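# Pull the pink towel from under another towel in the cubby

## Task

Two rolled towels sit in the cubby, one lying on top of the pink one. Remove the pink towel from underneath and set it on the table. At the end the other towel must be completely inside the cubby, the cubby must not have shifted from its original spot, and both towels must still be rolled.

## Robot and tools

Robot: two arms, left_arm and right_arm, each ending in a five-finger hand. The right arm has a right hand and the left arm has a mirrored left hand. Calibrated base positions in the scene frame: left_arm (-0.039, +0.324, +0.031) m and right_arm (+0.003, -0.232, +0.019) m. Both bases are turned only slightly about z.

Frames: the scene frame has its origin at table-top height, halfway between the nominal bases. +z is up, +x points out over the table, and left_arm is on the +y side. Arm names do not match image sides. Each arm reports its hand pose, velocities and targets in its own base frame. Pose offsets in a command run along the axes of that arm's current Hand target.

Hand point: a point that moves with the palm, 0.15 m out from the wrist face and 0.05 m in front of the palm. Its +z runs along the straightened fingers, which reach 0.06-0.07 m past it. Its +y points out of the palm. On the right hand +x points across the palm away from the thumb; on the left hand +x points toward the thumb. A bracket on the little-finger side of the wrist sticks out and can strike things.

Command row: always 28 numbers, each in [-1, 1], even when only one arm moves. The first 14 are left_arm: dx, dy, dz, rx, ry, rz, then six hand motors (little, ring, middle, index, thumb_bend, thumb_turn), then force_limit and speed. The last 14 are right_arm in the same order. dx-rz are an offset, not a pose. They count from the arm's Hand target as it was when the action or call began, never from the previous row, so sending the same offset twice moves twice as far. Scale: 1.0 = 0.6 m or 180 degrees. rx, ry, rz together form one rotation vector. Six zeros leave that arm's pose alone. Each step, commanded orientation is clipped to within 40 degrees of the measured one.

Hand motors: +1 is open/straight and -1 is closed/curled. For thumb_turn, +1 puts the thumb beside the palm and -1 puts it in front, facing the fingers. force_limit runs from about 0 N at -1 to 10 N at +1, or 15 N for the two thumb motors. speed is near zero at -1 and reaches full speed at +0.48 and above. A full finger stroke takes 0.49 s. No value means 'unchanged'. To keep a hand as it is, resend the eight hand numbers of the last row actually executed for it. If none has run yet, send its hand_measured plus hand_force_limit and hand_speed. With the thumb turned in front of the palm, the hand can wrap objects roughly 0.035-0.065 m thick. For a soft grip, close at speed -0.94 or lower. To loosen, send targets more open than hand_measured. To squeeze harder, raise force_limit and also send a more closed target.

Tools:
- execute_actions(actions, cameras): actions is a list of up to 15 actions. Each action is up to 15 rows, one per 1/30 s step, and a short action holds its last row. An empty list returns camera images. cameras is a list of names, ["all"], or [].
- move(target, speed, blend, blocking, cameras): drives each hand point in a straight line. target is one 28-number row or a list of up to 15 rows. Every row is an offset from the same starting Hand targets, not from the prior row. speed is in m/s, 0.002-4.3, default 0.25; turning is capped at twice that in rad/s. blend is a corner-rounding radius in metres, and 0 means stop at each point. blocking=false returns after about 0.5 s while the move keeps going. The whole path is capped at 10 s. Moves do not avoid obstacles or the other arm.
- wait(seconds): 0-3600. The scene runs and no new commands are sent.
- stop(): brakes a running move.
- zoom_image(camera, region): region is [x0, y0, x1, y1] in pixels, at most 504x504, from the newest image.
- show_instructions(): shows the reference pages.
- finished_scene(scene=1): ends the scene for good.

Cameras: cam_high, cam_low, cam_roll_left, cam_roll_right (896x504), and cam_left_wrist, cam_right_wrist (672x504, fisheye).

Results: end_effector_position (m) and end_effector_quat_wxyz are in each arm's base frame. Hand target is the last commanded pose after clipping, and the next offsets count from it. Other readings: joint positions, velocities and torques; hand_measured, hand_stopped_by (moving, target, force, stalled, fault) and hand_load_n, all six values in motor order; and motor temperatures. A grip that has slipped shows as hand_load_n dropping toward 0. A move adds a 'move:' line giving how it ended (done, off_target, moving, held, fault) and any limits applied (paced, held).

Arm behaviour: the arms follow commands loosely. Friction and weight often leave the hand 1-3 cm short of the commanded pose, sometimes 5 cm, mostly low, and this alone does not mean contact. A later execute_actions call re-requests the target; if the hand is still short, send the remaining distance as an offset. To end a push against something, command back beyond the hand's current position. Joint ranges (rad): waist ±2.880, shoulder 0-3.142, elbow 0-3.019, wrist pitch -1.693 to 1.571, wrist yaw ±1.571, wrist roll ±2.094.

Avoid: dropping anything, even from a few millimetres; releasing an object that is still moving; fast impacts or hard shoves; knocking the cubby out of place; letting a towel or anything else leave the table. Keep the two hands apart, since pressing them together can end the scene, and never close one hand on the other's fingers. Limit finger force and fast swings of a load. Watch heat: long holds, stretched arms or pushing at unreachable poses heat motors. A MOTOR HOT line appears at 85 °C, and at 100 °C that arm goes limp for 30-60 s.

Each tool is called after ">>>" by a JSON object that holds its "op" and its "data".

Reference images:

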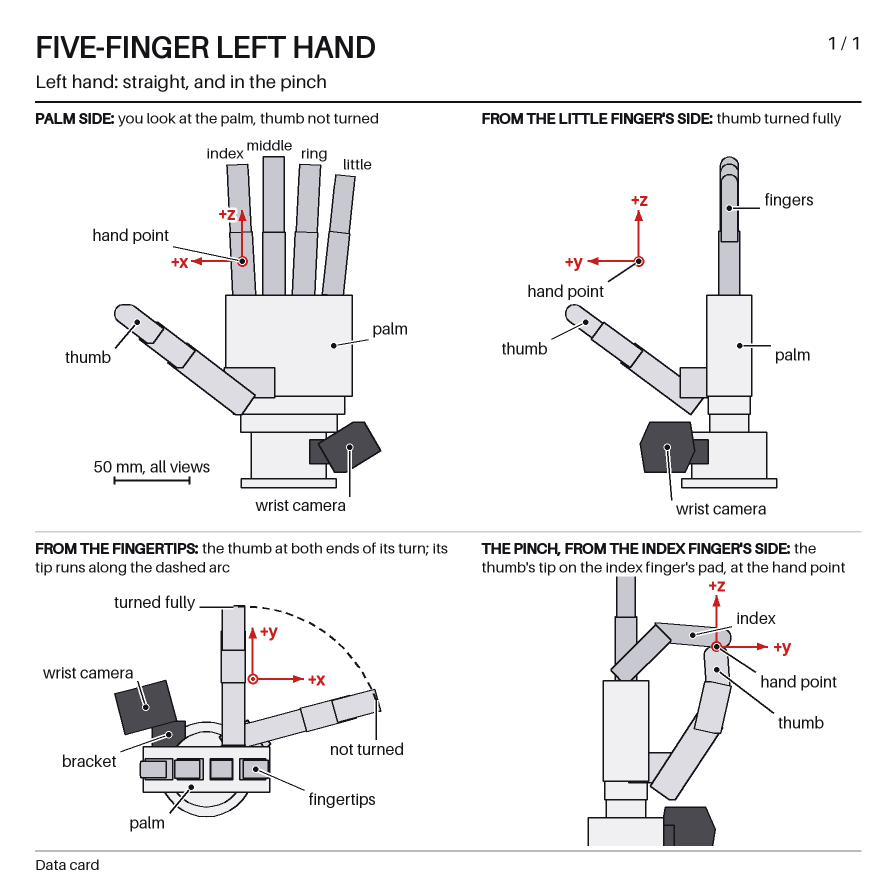

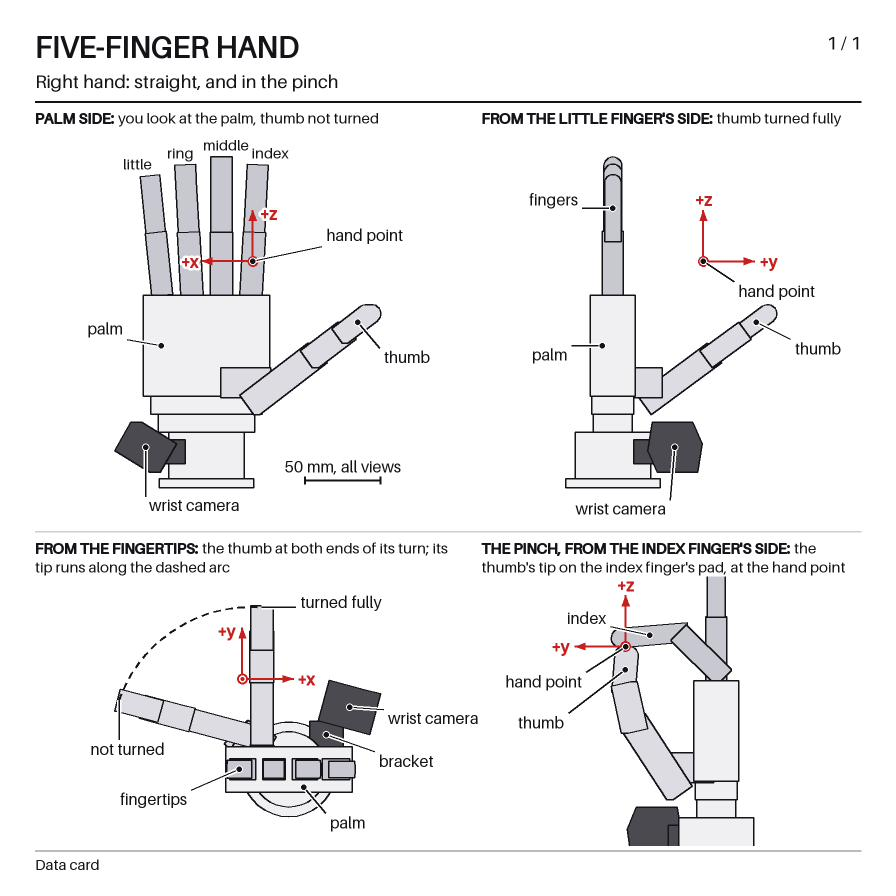

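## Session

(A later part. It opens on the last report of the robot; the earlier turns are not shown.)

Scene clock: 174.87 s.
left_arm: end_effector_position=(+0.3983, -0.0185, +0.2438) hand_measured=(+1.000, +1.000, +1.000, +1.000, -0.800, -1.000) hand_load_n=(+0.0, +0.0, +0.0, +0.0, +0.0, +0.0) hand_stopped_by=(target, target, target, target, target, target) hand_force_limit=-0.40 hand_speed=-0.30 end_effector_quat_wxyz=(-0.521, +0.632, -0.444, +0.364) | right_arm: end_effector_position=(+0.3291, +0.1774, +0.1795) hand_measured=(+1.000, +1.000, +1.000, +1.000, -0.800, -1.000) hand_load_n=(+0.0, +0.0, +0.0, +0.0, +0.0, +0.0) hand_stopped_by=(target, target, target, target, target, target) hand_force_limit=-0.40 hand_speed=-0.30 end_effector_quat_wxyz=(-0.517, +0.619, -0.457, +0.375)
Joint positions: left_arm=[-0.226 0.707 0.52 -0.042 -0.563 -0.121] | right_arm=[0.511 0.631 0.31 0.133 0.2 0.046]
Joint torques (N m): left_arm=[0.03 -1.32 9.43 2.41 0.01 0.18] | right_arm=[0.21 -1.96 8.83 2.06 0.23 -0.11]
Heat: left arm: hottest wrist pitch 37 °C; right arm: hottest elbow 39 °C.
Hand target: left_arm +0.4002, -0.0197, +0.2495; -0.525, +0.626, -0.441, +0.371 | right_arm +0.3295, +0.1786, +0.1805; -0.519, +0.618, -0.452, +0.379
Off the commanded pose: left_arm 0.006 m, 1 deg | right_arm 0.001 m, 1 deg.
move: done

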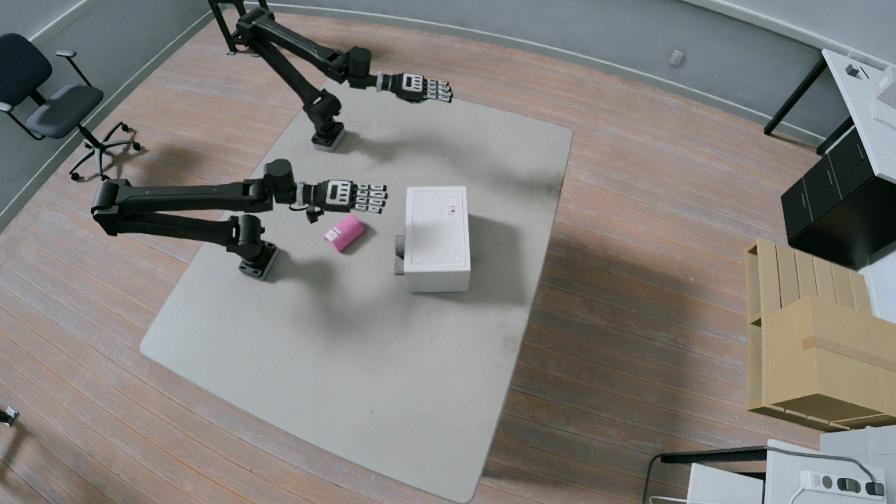

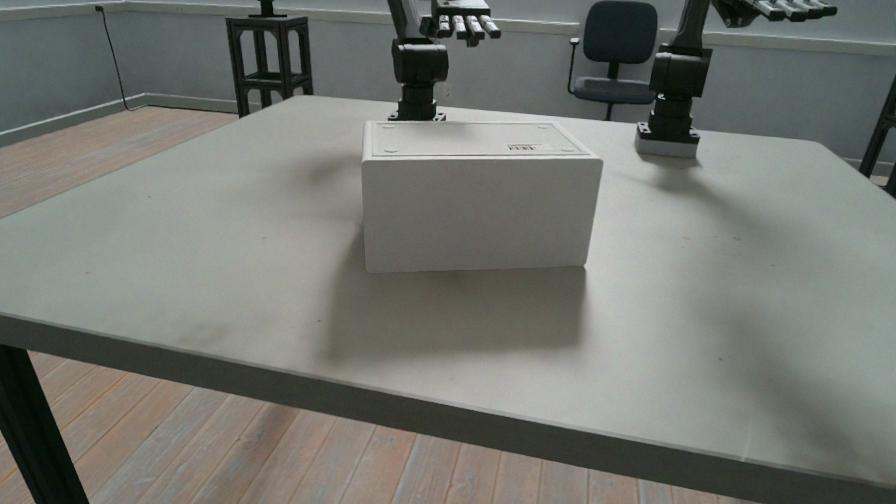

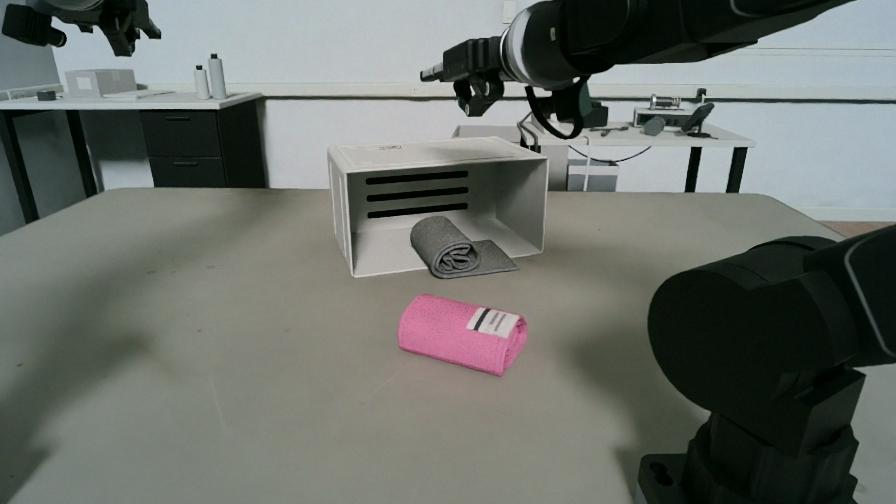

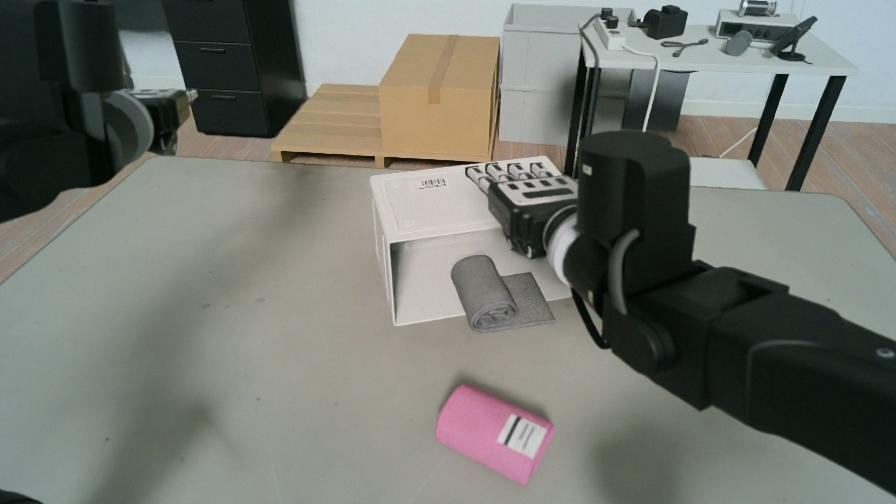

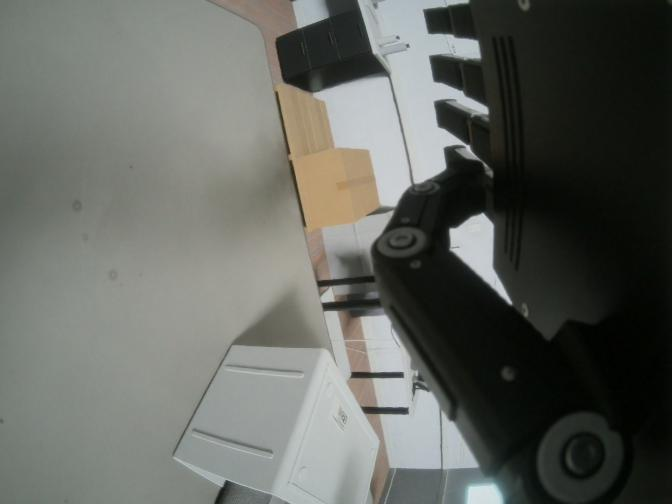

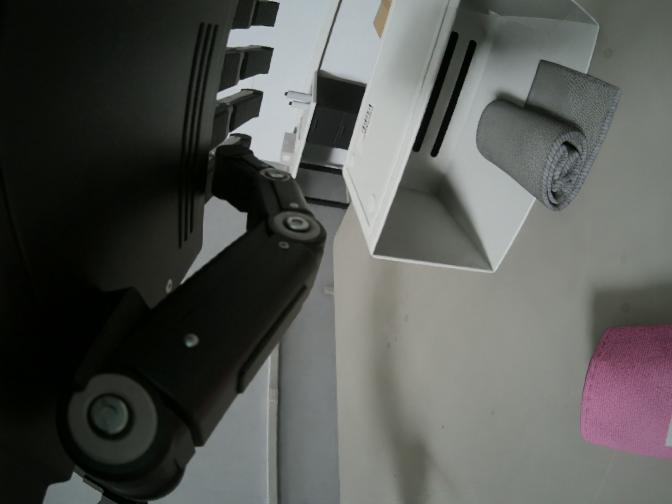

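>>> {"op": "move", "data": {"target": [0,0,0,0,0,0,1,1,1,1,-0.8,-1,-0.4,-0.3,0,0.197,0.0347,0,0,0,1,1,1,1,-0.8,-1,-0.4,-0.3], "speed": 0.15, "cameras": ["cam_high","cam_roll_left","cam_roll_right","cam_right_wrist","cam_left_wrist"]}}

>>> {"op": "zoom_image", "data": {"camera": "cam_roll_left", "region": [320, 130, 580, 310]}}

Scene clock: 176.57 s.
left_arm: end_effector_position=(+0.3983, -0.0185, +0.2438) hand_measured=(+1.000, +1.000, +1.000, +1.000, -0.800, -1.000) hand_load_n=(+0.0, +0.0, +0.0, +0.0, +0.0, +0.0) hand_stopped_by=(target, target, target, target, target, target) hand_force_limit=-0.40 hand_speed=-0.30 end_effector_quat_wxyz=(-0.521, +0.632, -0.444, +0.364) | right_arm: end_effector_position=(+0.3294, +0.1774, +0.0571) hand_measured=(+1.000, +1.000, +1.000, +1.000, -0.800, -1.000) hand_load_n=(+0.0, +0.0, +0.0, +0.0, +0.0, +0.0) hand_stopped_by=(target, target, target, target, target, target) hand_force_limit=-0.40 hand_speed=-0.30 end_effector_quat_wxyz=(-0.515, +0.620, -0.457, +0.375)
Joint positions: left_arm=[-0.226 0.707 0.52 -0.042 -0.563 -0.121] | right_arm=[0.511 1.198 0.095 0.91 0.201 0.045]
Joint torques (N m): left_arm=[-0.09 -1.44 9.43 2.36 0 0.17] | right_arm=[0.15 -5.07 5.07 2.02 0.23 -0.1]
Heat: left arm: hottest wrist pitch 37 °C; right arm: hottest elbow 39 °C.
Hand target: left_arm +0.4002, -0.0197, +0.2495; -0.525, +0.626, -0.441, +0.371 | right_arm +0.3295, +0.1787, +0.0604; -0.519, +0.618, -0.452, +0.379
Off the commanded pose: left_arm 0.006 m, 1 deg | right_arm 0.004 m, 1 deg.
move: done
Images, in order (width x height): cam_high 896x504, cam_roll_left 896x504, cam_roll_right 896x504, cam_left_wrist 672x504, cam_right_wrist 672x504.

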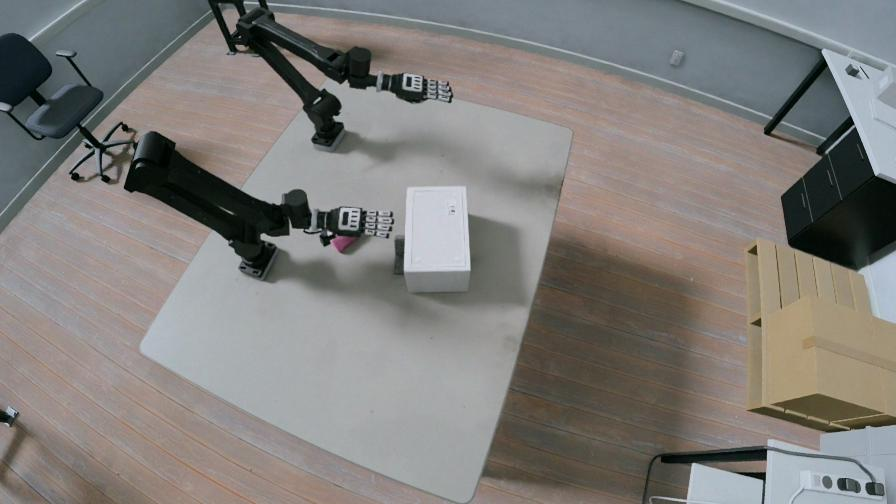

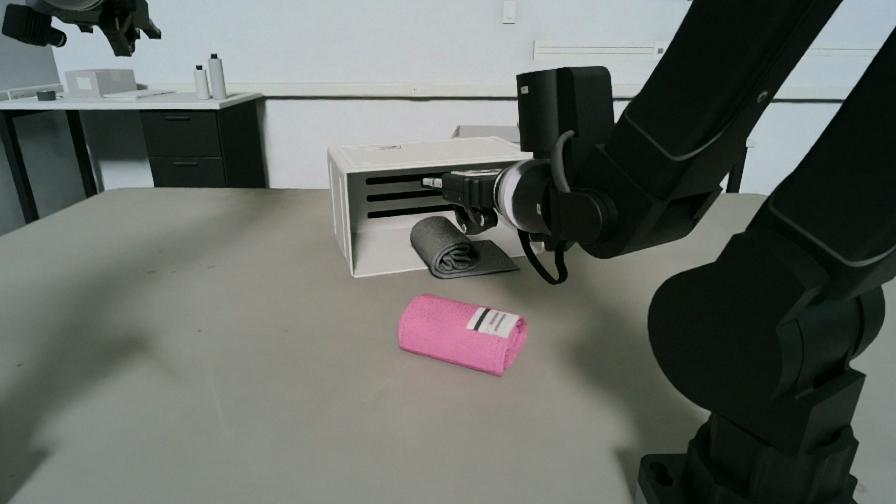

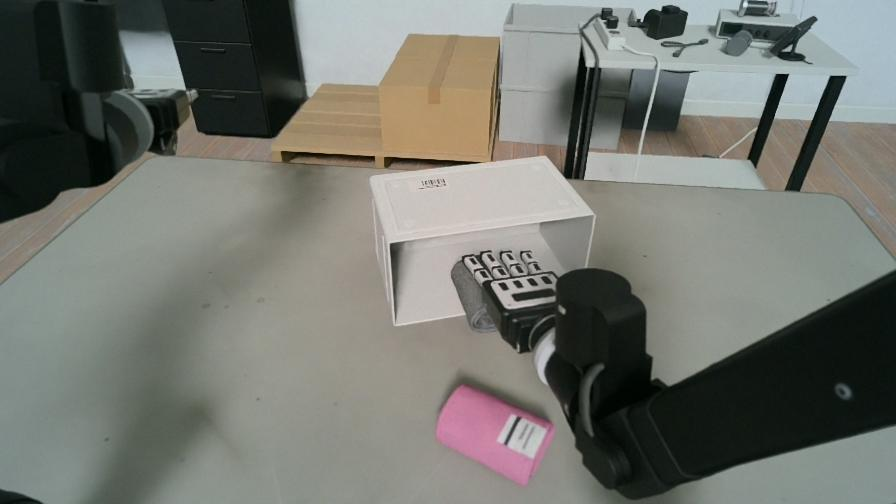

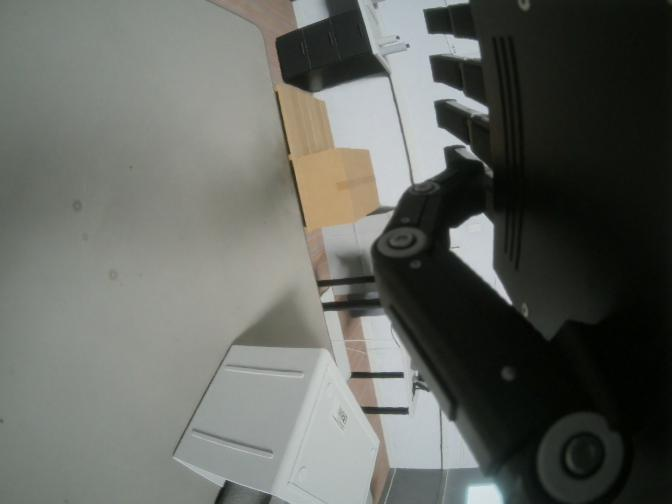

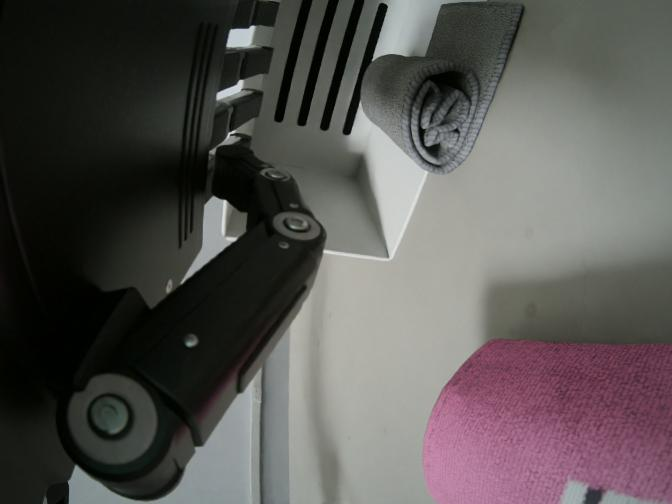

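Scaled by 1.938 from the camera's image (finer frame: 1280x720).

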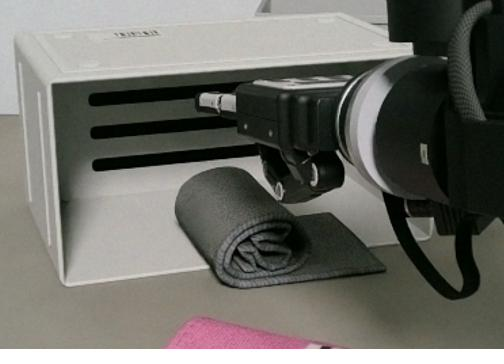

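>>> {"op": "move", "data": {"target": [[0,0,0,0,0,0,1,1,1,1,-0.8,-1,-0.4,-0.3,0,0.0673,0.0119,0,0,0,1,1,1,1,0.2,1,-0.4,-0.3],[0,0,0,0,0,0,1,1,1,1,-0.8,-1,-0.4,-0.3,0,0.0253,0.25,0,0,0,1,1,1,1,0.2,1,-0.4,-0.3]], "speed": 0.08, "cameras": ["cam_roll_left","cam_roll_right","cam_right_wrist","cam_high"]}}

>>> {"op": "zoom_image", "data": {"camera": "cam_roll_left", "region": [320, 130, 580, 310]}}

>>> {"op": "zoom_image", "data": {"camera": "cam_roll_right", "region": [350, 140, 610, 370]}}

Scene clock: 180.50 s.
left_arm: end_effector_position=(+0.3983, -0.0185, +0.2438) hand_measured=(+1.000, +1.000, +1.000, +1.000, -0.800, -1.000) hand_load_n=(+0.0, +0.0, +0.0, +0.0, +0.0, +0.0) hand_stopped_by=(target, target, target, target, target, target) hand_force_limit=-0.40 hand_speed=-0.30 end_effector_quat_wxyz=(-0.521, +0.632, -0.444, +0.364) | right_arm: end_effector_position=(+0.4588, +0.2236, +0.0206) hand_measured=(+1.000, +1.000, +1.000, +1.000, +0.200, +1.000) hand_load_n=(+0.0, +0.0, +0.0, +0.0, +0.0, +0.0) hand_stopped_by=(target, target, target, target, target, target) hand_force_limit=-0.40 hand_speed=-0.30 end_effector_quat_wxyz=(-0.521, +0.618, -0.453, +0.376)
Joint positions: left_arm=[-0.226 0.707 0.52 -0.042 -0.563 -0.121] | right_arm=[0.437 1.729 0.438 1.115 0.12 0.029]
Joint torques (N m): left_arm=[-0.09 -1.38 9.4 2.4 0.02 0.18] | right_arm=[-0.97 -10.93 5.46 1.17 -0.04 -0.07]
Heat: left arm: hottest wrist pitch 38 °C; right arm: hottest elbow 38 °C.
Hand target: left_arm +0.4002, -0.0197, +0.2495; -0.525, +0.626, -0.441, +0.371 | right_arm +0.4677, +0.2228, +0.0195; -0.519, +0.618, -0.452, +0.379
Off the commanded pose: left_arm 0.006 m, 1 deg | right_arm 0.009 m, 0 deg.
move: done
Images, in order (width x height): cam_high 896x504, cam_roll_left 896x504, cam_roll_right 896x504, cam_right_wrist 672x504.

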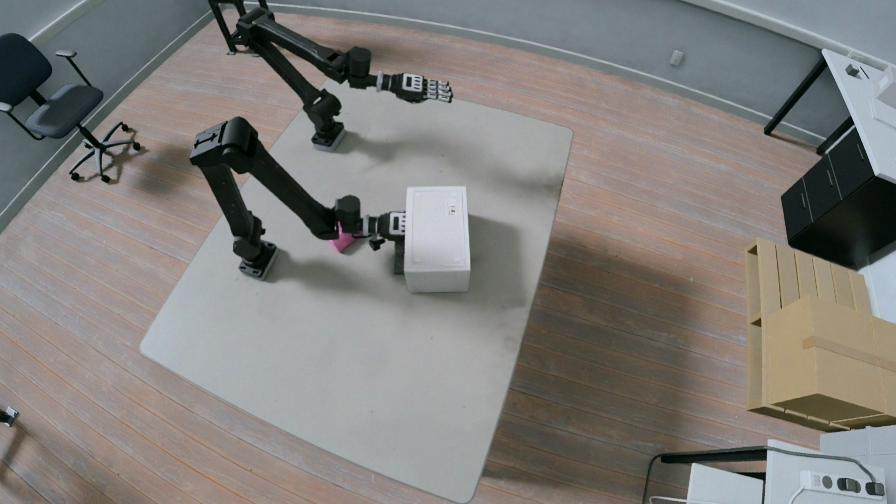

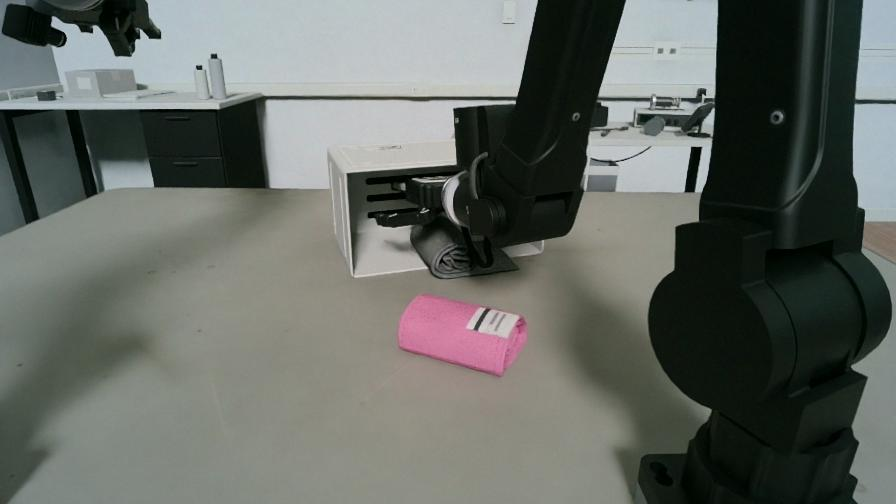

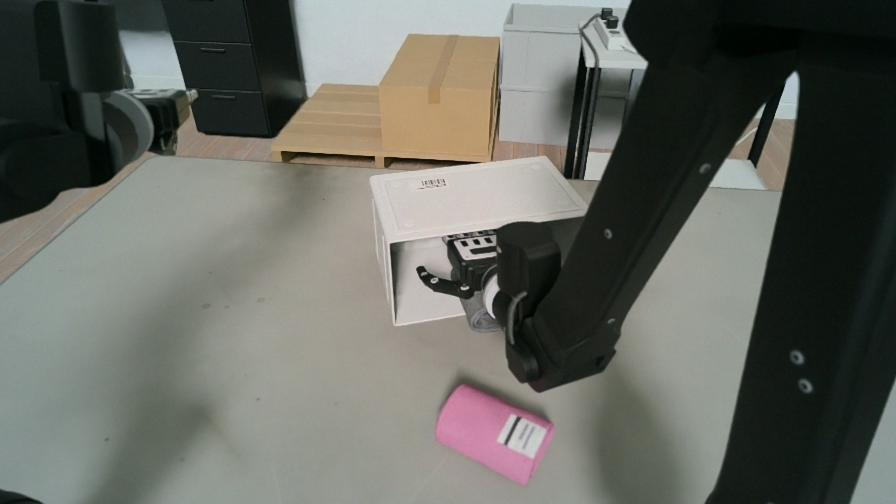

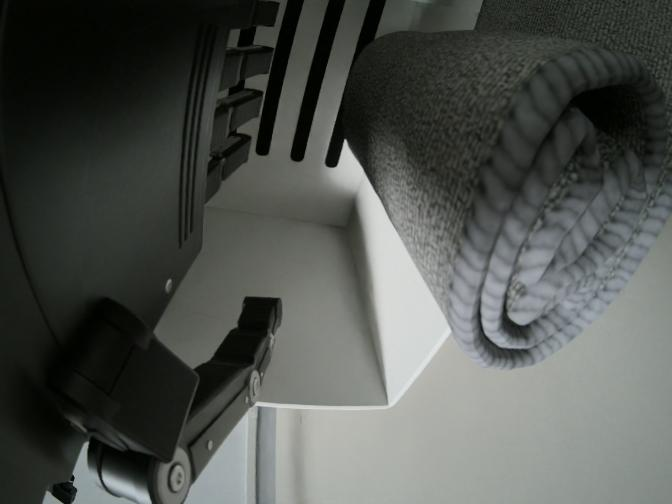

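Scaled by 1.938 from the camera's image (finer frame: 1280x720).

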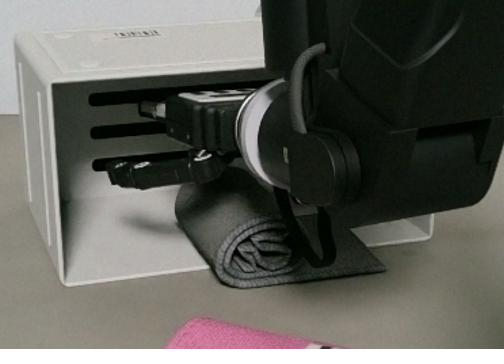

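Scaled by 1.938 from the camera's image (finer frame: 1280x720).

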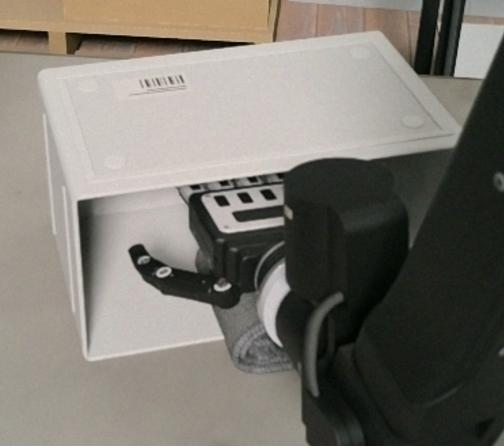

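>>> {"op": "move", "data": {"target": [[0,0,0,0,0,0,1,1,1,1,-0.8,-1,-0.4,-0.3,0,0.004,0.022,0,0,0,1,1,1,1,0.2,1,-0.4,-0.3],[0,0,0,0,0,0,1,1,1,1,-0.8,-1,-0.4,-0.3,0,0.004,0.022,0,0,0,-0.1,-0.1,-0.1,-0.1,0.2,1,-0.4,-0.6]], "speed": 0.06, "cameras": ["cam_roll_left","cam_right_wrist"]}}

>>> {"op": "zoom_image", "data": {"camera": "cam_roll_left", "region": [320, 130, 580, 310]}}

Scene clock: 182.63 s.
left_arm: end_effector_position=(+0.3983, -0.0185, +0.2438) hand_measured=(+1.000, +1.000, +1.000, +1.000, -0.800, -1.000) hand_load_n=(+0.0, -0.5, +0.0, +0.0, +0.0, +0.0) hand_stopped_by=(target, target, target, target, target, target) hand_force_limit=-0.40 hand_speed=-0.30 end_effector_quat_wxyz=(-0.521, +0.632, -0.444, +0.364) | right_arm: end_effector_position=(+0.4698, +0.2272, +0.0145) hand_measured=(-0.100, -0.100, -0.100, -0.100, +0.200, +1.000) hand_load_n=(+0.0, +0.0, +0.0, +0.0, +0.0, +0.0) hand_stopped_by=(target, target, target, target, target, target) hand_force_limit=-0.40 hand_speed=-0.60 end_effector_quat_wxyz=(-0.520, +0.619, -0.453, +0.375)
Joint positions: left_arm=[-0.226 0.707 0.52 -0.042 -0.563 -0.121] | right_arm=[0.433 1.766 0.471 1.114 0.116 0.028]
Joint torques (N m): left_arm=[0.21 -1.2 9.4 2.41 0.01 0.17] | right_arm=[-0.67 -11.69 5.61 1.14 -0.01 -0.09]
Heat: left arm: hottest wrist pitch 38 °C; right arm: hottest elbow 38 °C.
Hand target: left_arm +0.4002, -0.0197, +0.2495; -0.525, +0.626, -0.441, +0.371 | right_arm +0.4797, +0.2266, +0.0149; -0.519, +0.618, -0.452, +0.379
Off the commanded pose: left_arm 0.006 m, 1 deg | right_arm 0.010 m, 1 deg.
move: done

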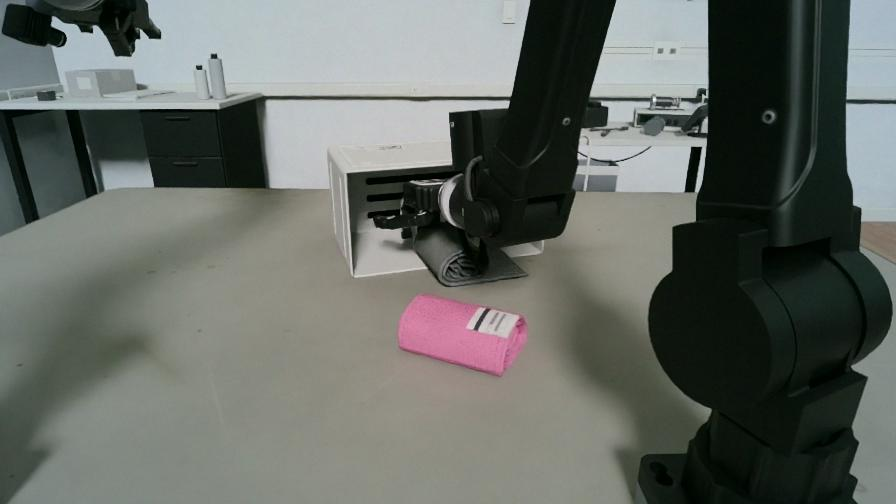

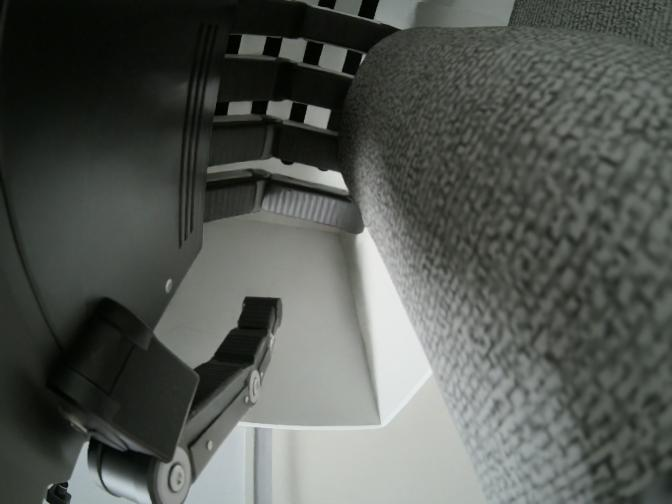

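Scaled by 1.938 from the camera's image (finer frame: 1280x720).

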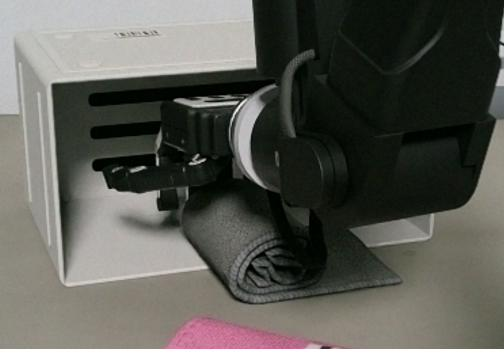

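>>> {"op": "move", "data": {"target": [[0,0,0,0,0,0,1,1,1,1,-0.8,-1,-0.4,-0.3,0,0.012,-0.1,0,0,0,-0.1,-0.1,-0.1,-0.1,0.2,1,-0.4,-0.6]], "speed": 0.05, "cameras": ["cam_roll_left","cam_right_wrist","cam_high"]}}

>>> {"op": "zoom_image", "data": {"camera": "cam_roll_left", "region": [320, 130, 580, 310]}}

Scene clock: 184.50 s.
left_arm: end_effector_position=(+0.3983, -0.0185, +0.2438) hand_measured=(+1.000, +1.000, +1.000, +1.000, -0.800, -1.000) hand_load_n=(+0.0, +0.0, +0.0, +0.0, +0.0, +0.0) hand_stopped_by=(target, target, target, target, target, target) hand_force_limit=-0.40 hand_speed=-0.30 end_effector_quat_wxyz=(-0.521, +0.632, -0.444, +0.364) | right_arm: end_effector_position=(+0.4222, +0.2039, +0.0083) hand_measured=(-0.100, -0.100, -0.100, -0.100, +0.200, +1.000) hand_load_n=(+0.0, +0.0, +0.0, +0.0, +0.0, +0.0) hand_stopped_by=(target, target, target, target, target, target) hand_force_limit=-0.40 hand_speed=-0.60 end_effector_quat_wxyz=(-0.509, +0.624, -0.459, +0.374)
Joint positions: left_arm=[-0.226 0.707 0.52 -0.042 -0.563 -0.121] | right_arm=[0.437 1.71 0.334 1.172 0.132 0.028]
Joint torques (N m): left_arm=[-0.03 -1.26 9.46 2.37 0 0.19] | right_arm=[0.67 -12.4 3.02 1.99 0.23 -0.06]
Heat: left arm: hottest wrist pitch 38 °C; right arm: hottest elbow 38 °C.
Hand target: left_arm +0.4002, -0.0197, +0.2495; -0.525, +0.626, -0.441, +0.371 | right_arm +0.4222, +0.2082, +0.0180; -0.519, +0.618, -0.452, +0.379
Off the commanded pose: left_arm 0.006 m, 1 deg | right_arm 0.011 m, 2 deg.
move: off_target (right_arm)
Images, in order (width x height): cam_high 896x504, cam_roll_left 896x504, cam_right_wrist 672x504.

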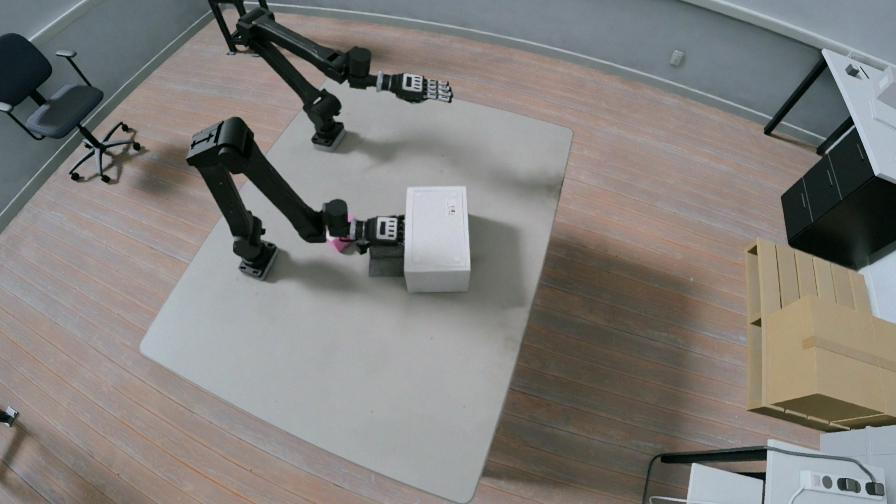

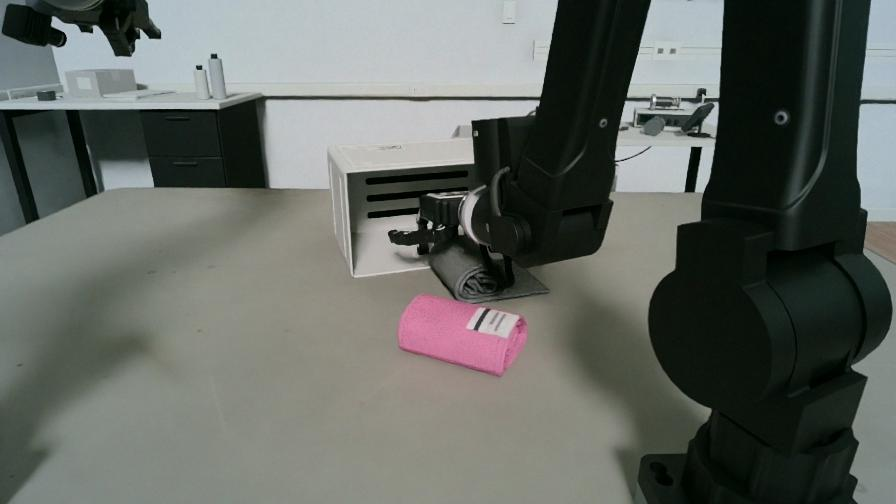

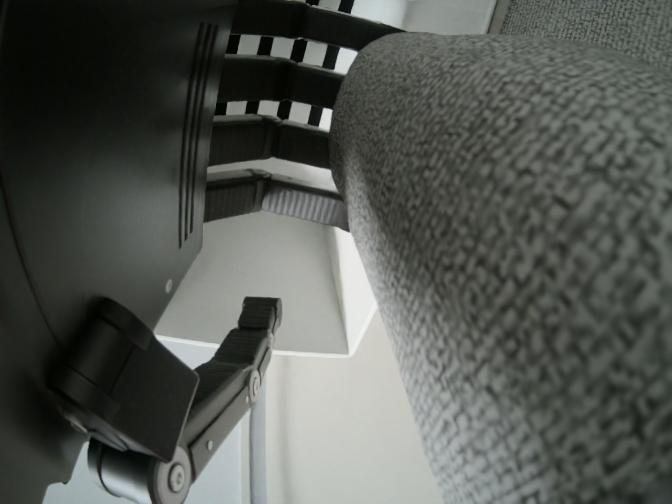

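Scaled by 1.938 from the camera's image (finer frame: 1280x720).

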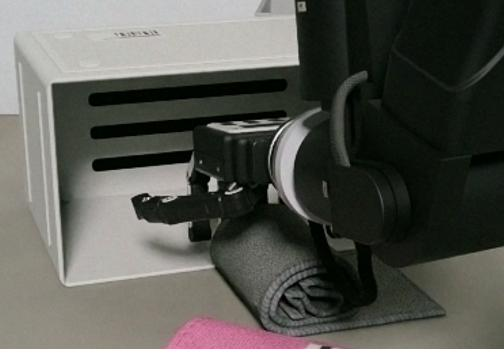

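>>> {"op": "move", "data": {"target": [[0,0,0,0,0,0,1,1,1,1,-0.8,-1,-0.4,-0.3,0,0.004,-0.038,0,0,0,-0.1,-0.1,-0.1,-0.1,0.2,1,-0.4,-0.6],[0,0,0,0,0,0,1,1,1,1,-0.8,-1,-0.4,-0.3,0,0.004,-0.030,0,0,0,1,1,1,1,0.2,1,-0.4,-0.3],[0,0,0,0,0,0,1,1,1,1,-0.8,-1,-0.4,-0.3,0,-0.1,-0.055,0,0,0,1,1,1,1,0.2,1,-0.4,-0.3]], "speed": 0.06, "cameras": ["all"]}}

>>> {"op": "zoom_image", "data": {"camera": "cam_roll_left", "region": [350, 180, 610, 360]}}

Scene clock: 188.13 s.
left_arm: end_effector_position=(+0.3983, -0.0185, +0.2438) hand_measured=(+1.000, +1.000, +1.000, +1.000, -0.800, -1.000) hand_load_n=(+0.0, -0.5, +0.0, +0.0, +0.0, +0.0) hand_stopped_by=(target, target, target, target, target, target) hand_force_limit=-0.40 hand_speed=-0.30 end_effector_quat_wxyz=(-0.521, +0.632, -0.444, +0.364) | right_arm: end_effector_position=(+0.3909, +0.1928, +0.0610) hand_measured=(+1.000, +1.000, +1.000, +1.000, +0.200, +1.000) hand_load_n=(+0.0, +0.0, -0.5, -1.0, +0.0, +0.0) hand_stopped_by=(target, target, target, target, target, target) hand_force_limit=-0.40 hand_speed=-0.30 end_effector_quat_wxyz=(-0.500, +0.632, -0.462, +0.370)
Joint positions: left_arm=[-0.226 0.707 0.52 -0.042 -0.563 -0.121] | right_arm=[0.449 1.337 0.273 0.835 0.144 0.028]
Joint torques (N m): left_arm=[-0.15 -1.44 9.46 2.4 0 0.18] | right_arm=[0.26 -9.7 7.46 1.73 0.22 -0.03]
Heat: left arm: hottest wrist pitch 38 °C; right arm: hottest elbow 38 °C.
Hand target: left_arm +0.4002, -0.0197, +0.2495; -0.525, +0.626, -0.441, +0.371 | right_arm +0.4012, +0.2015, +0.0830; -0.519, +0.618, -0.452, +0.379
Off the commanded pose: left_arm 0.006 m, 1 deg | right_arm 0.026 m, 3 deg.
move: off_target (right_arm); target 2's new numbers were sent with right_arm's hand 0.011 m and 2 deg from that target

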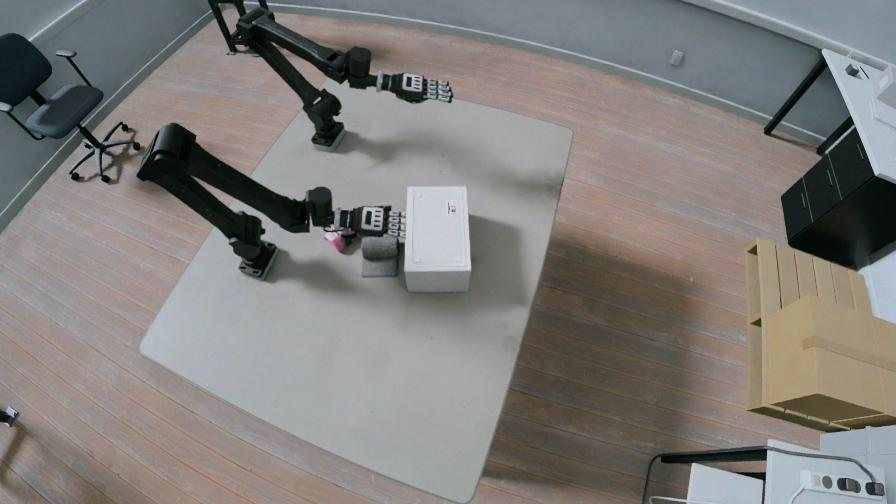

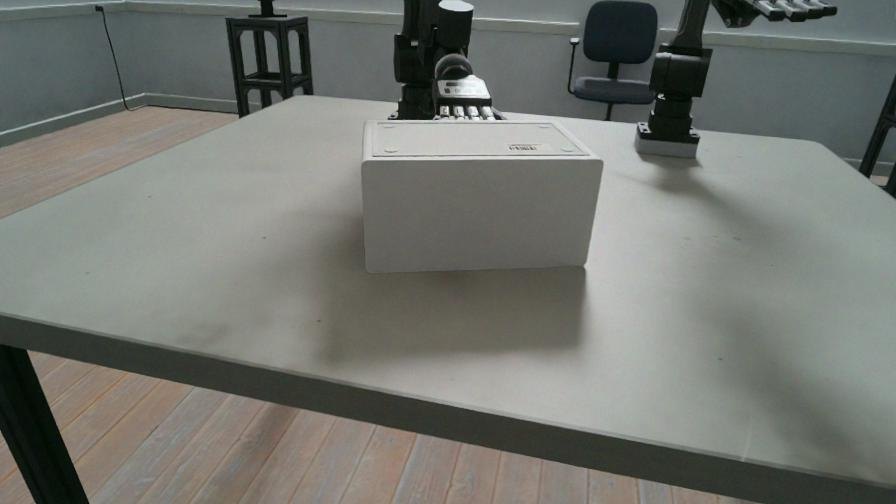

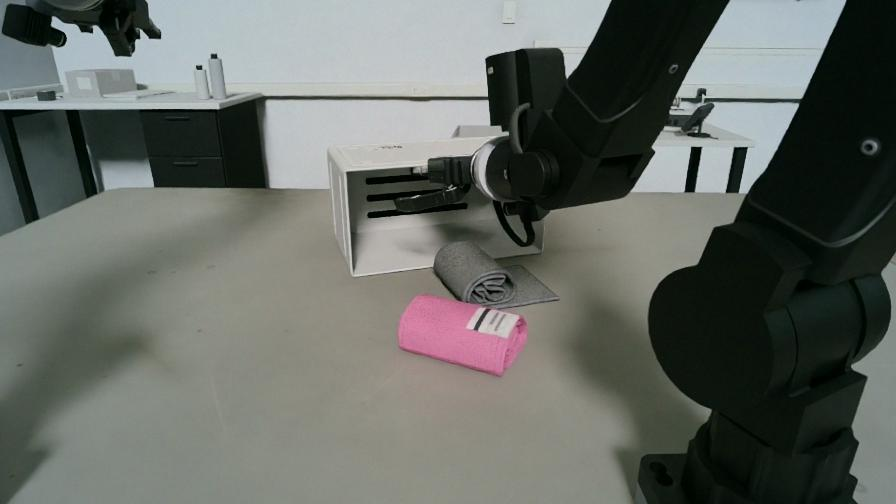

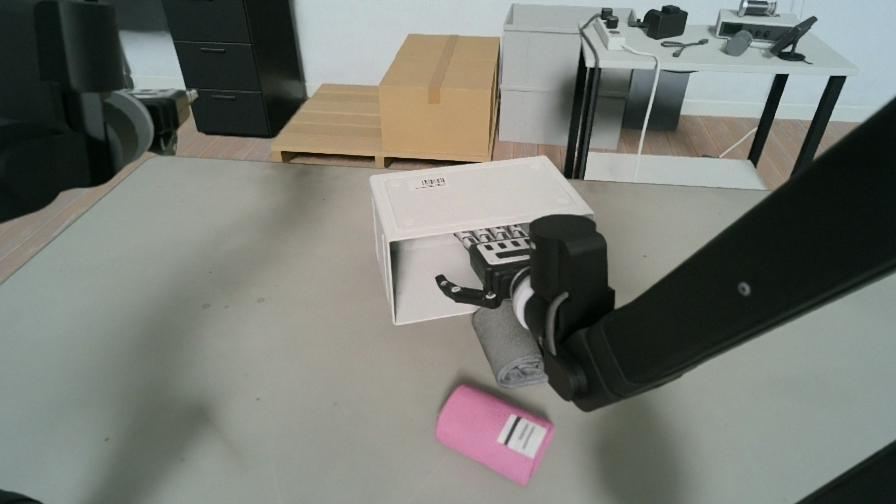

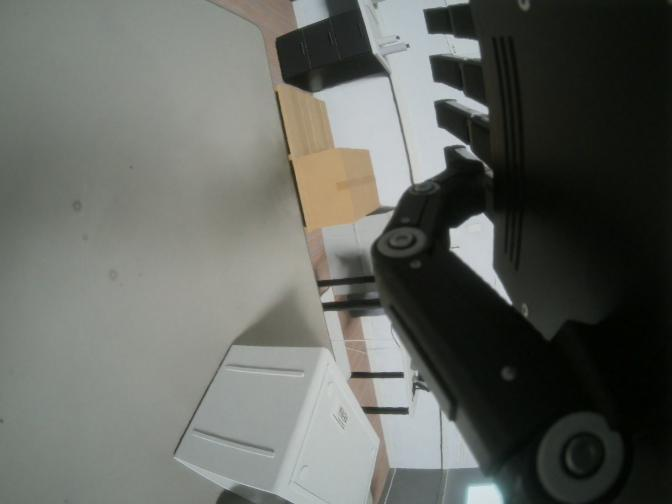

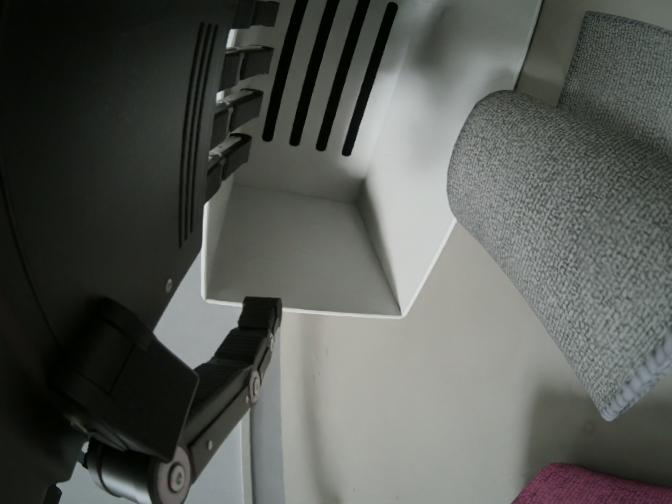

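Scaled by 1.938 from the camera's image (finer frame: 1280x720).

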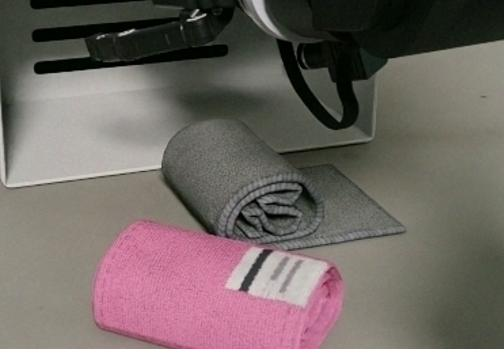

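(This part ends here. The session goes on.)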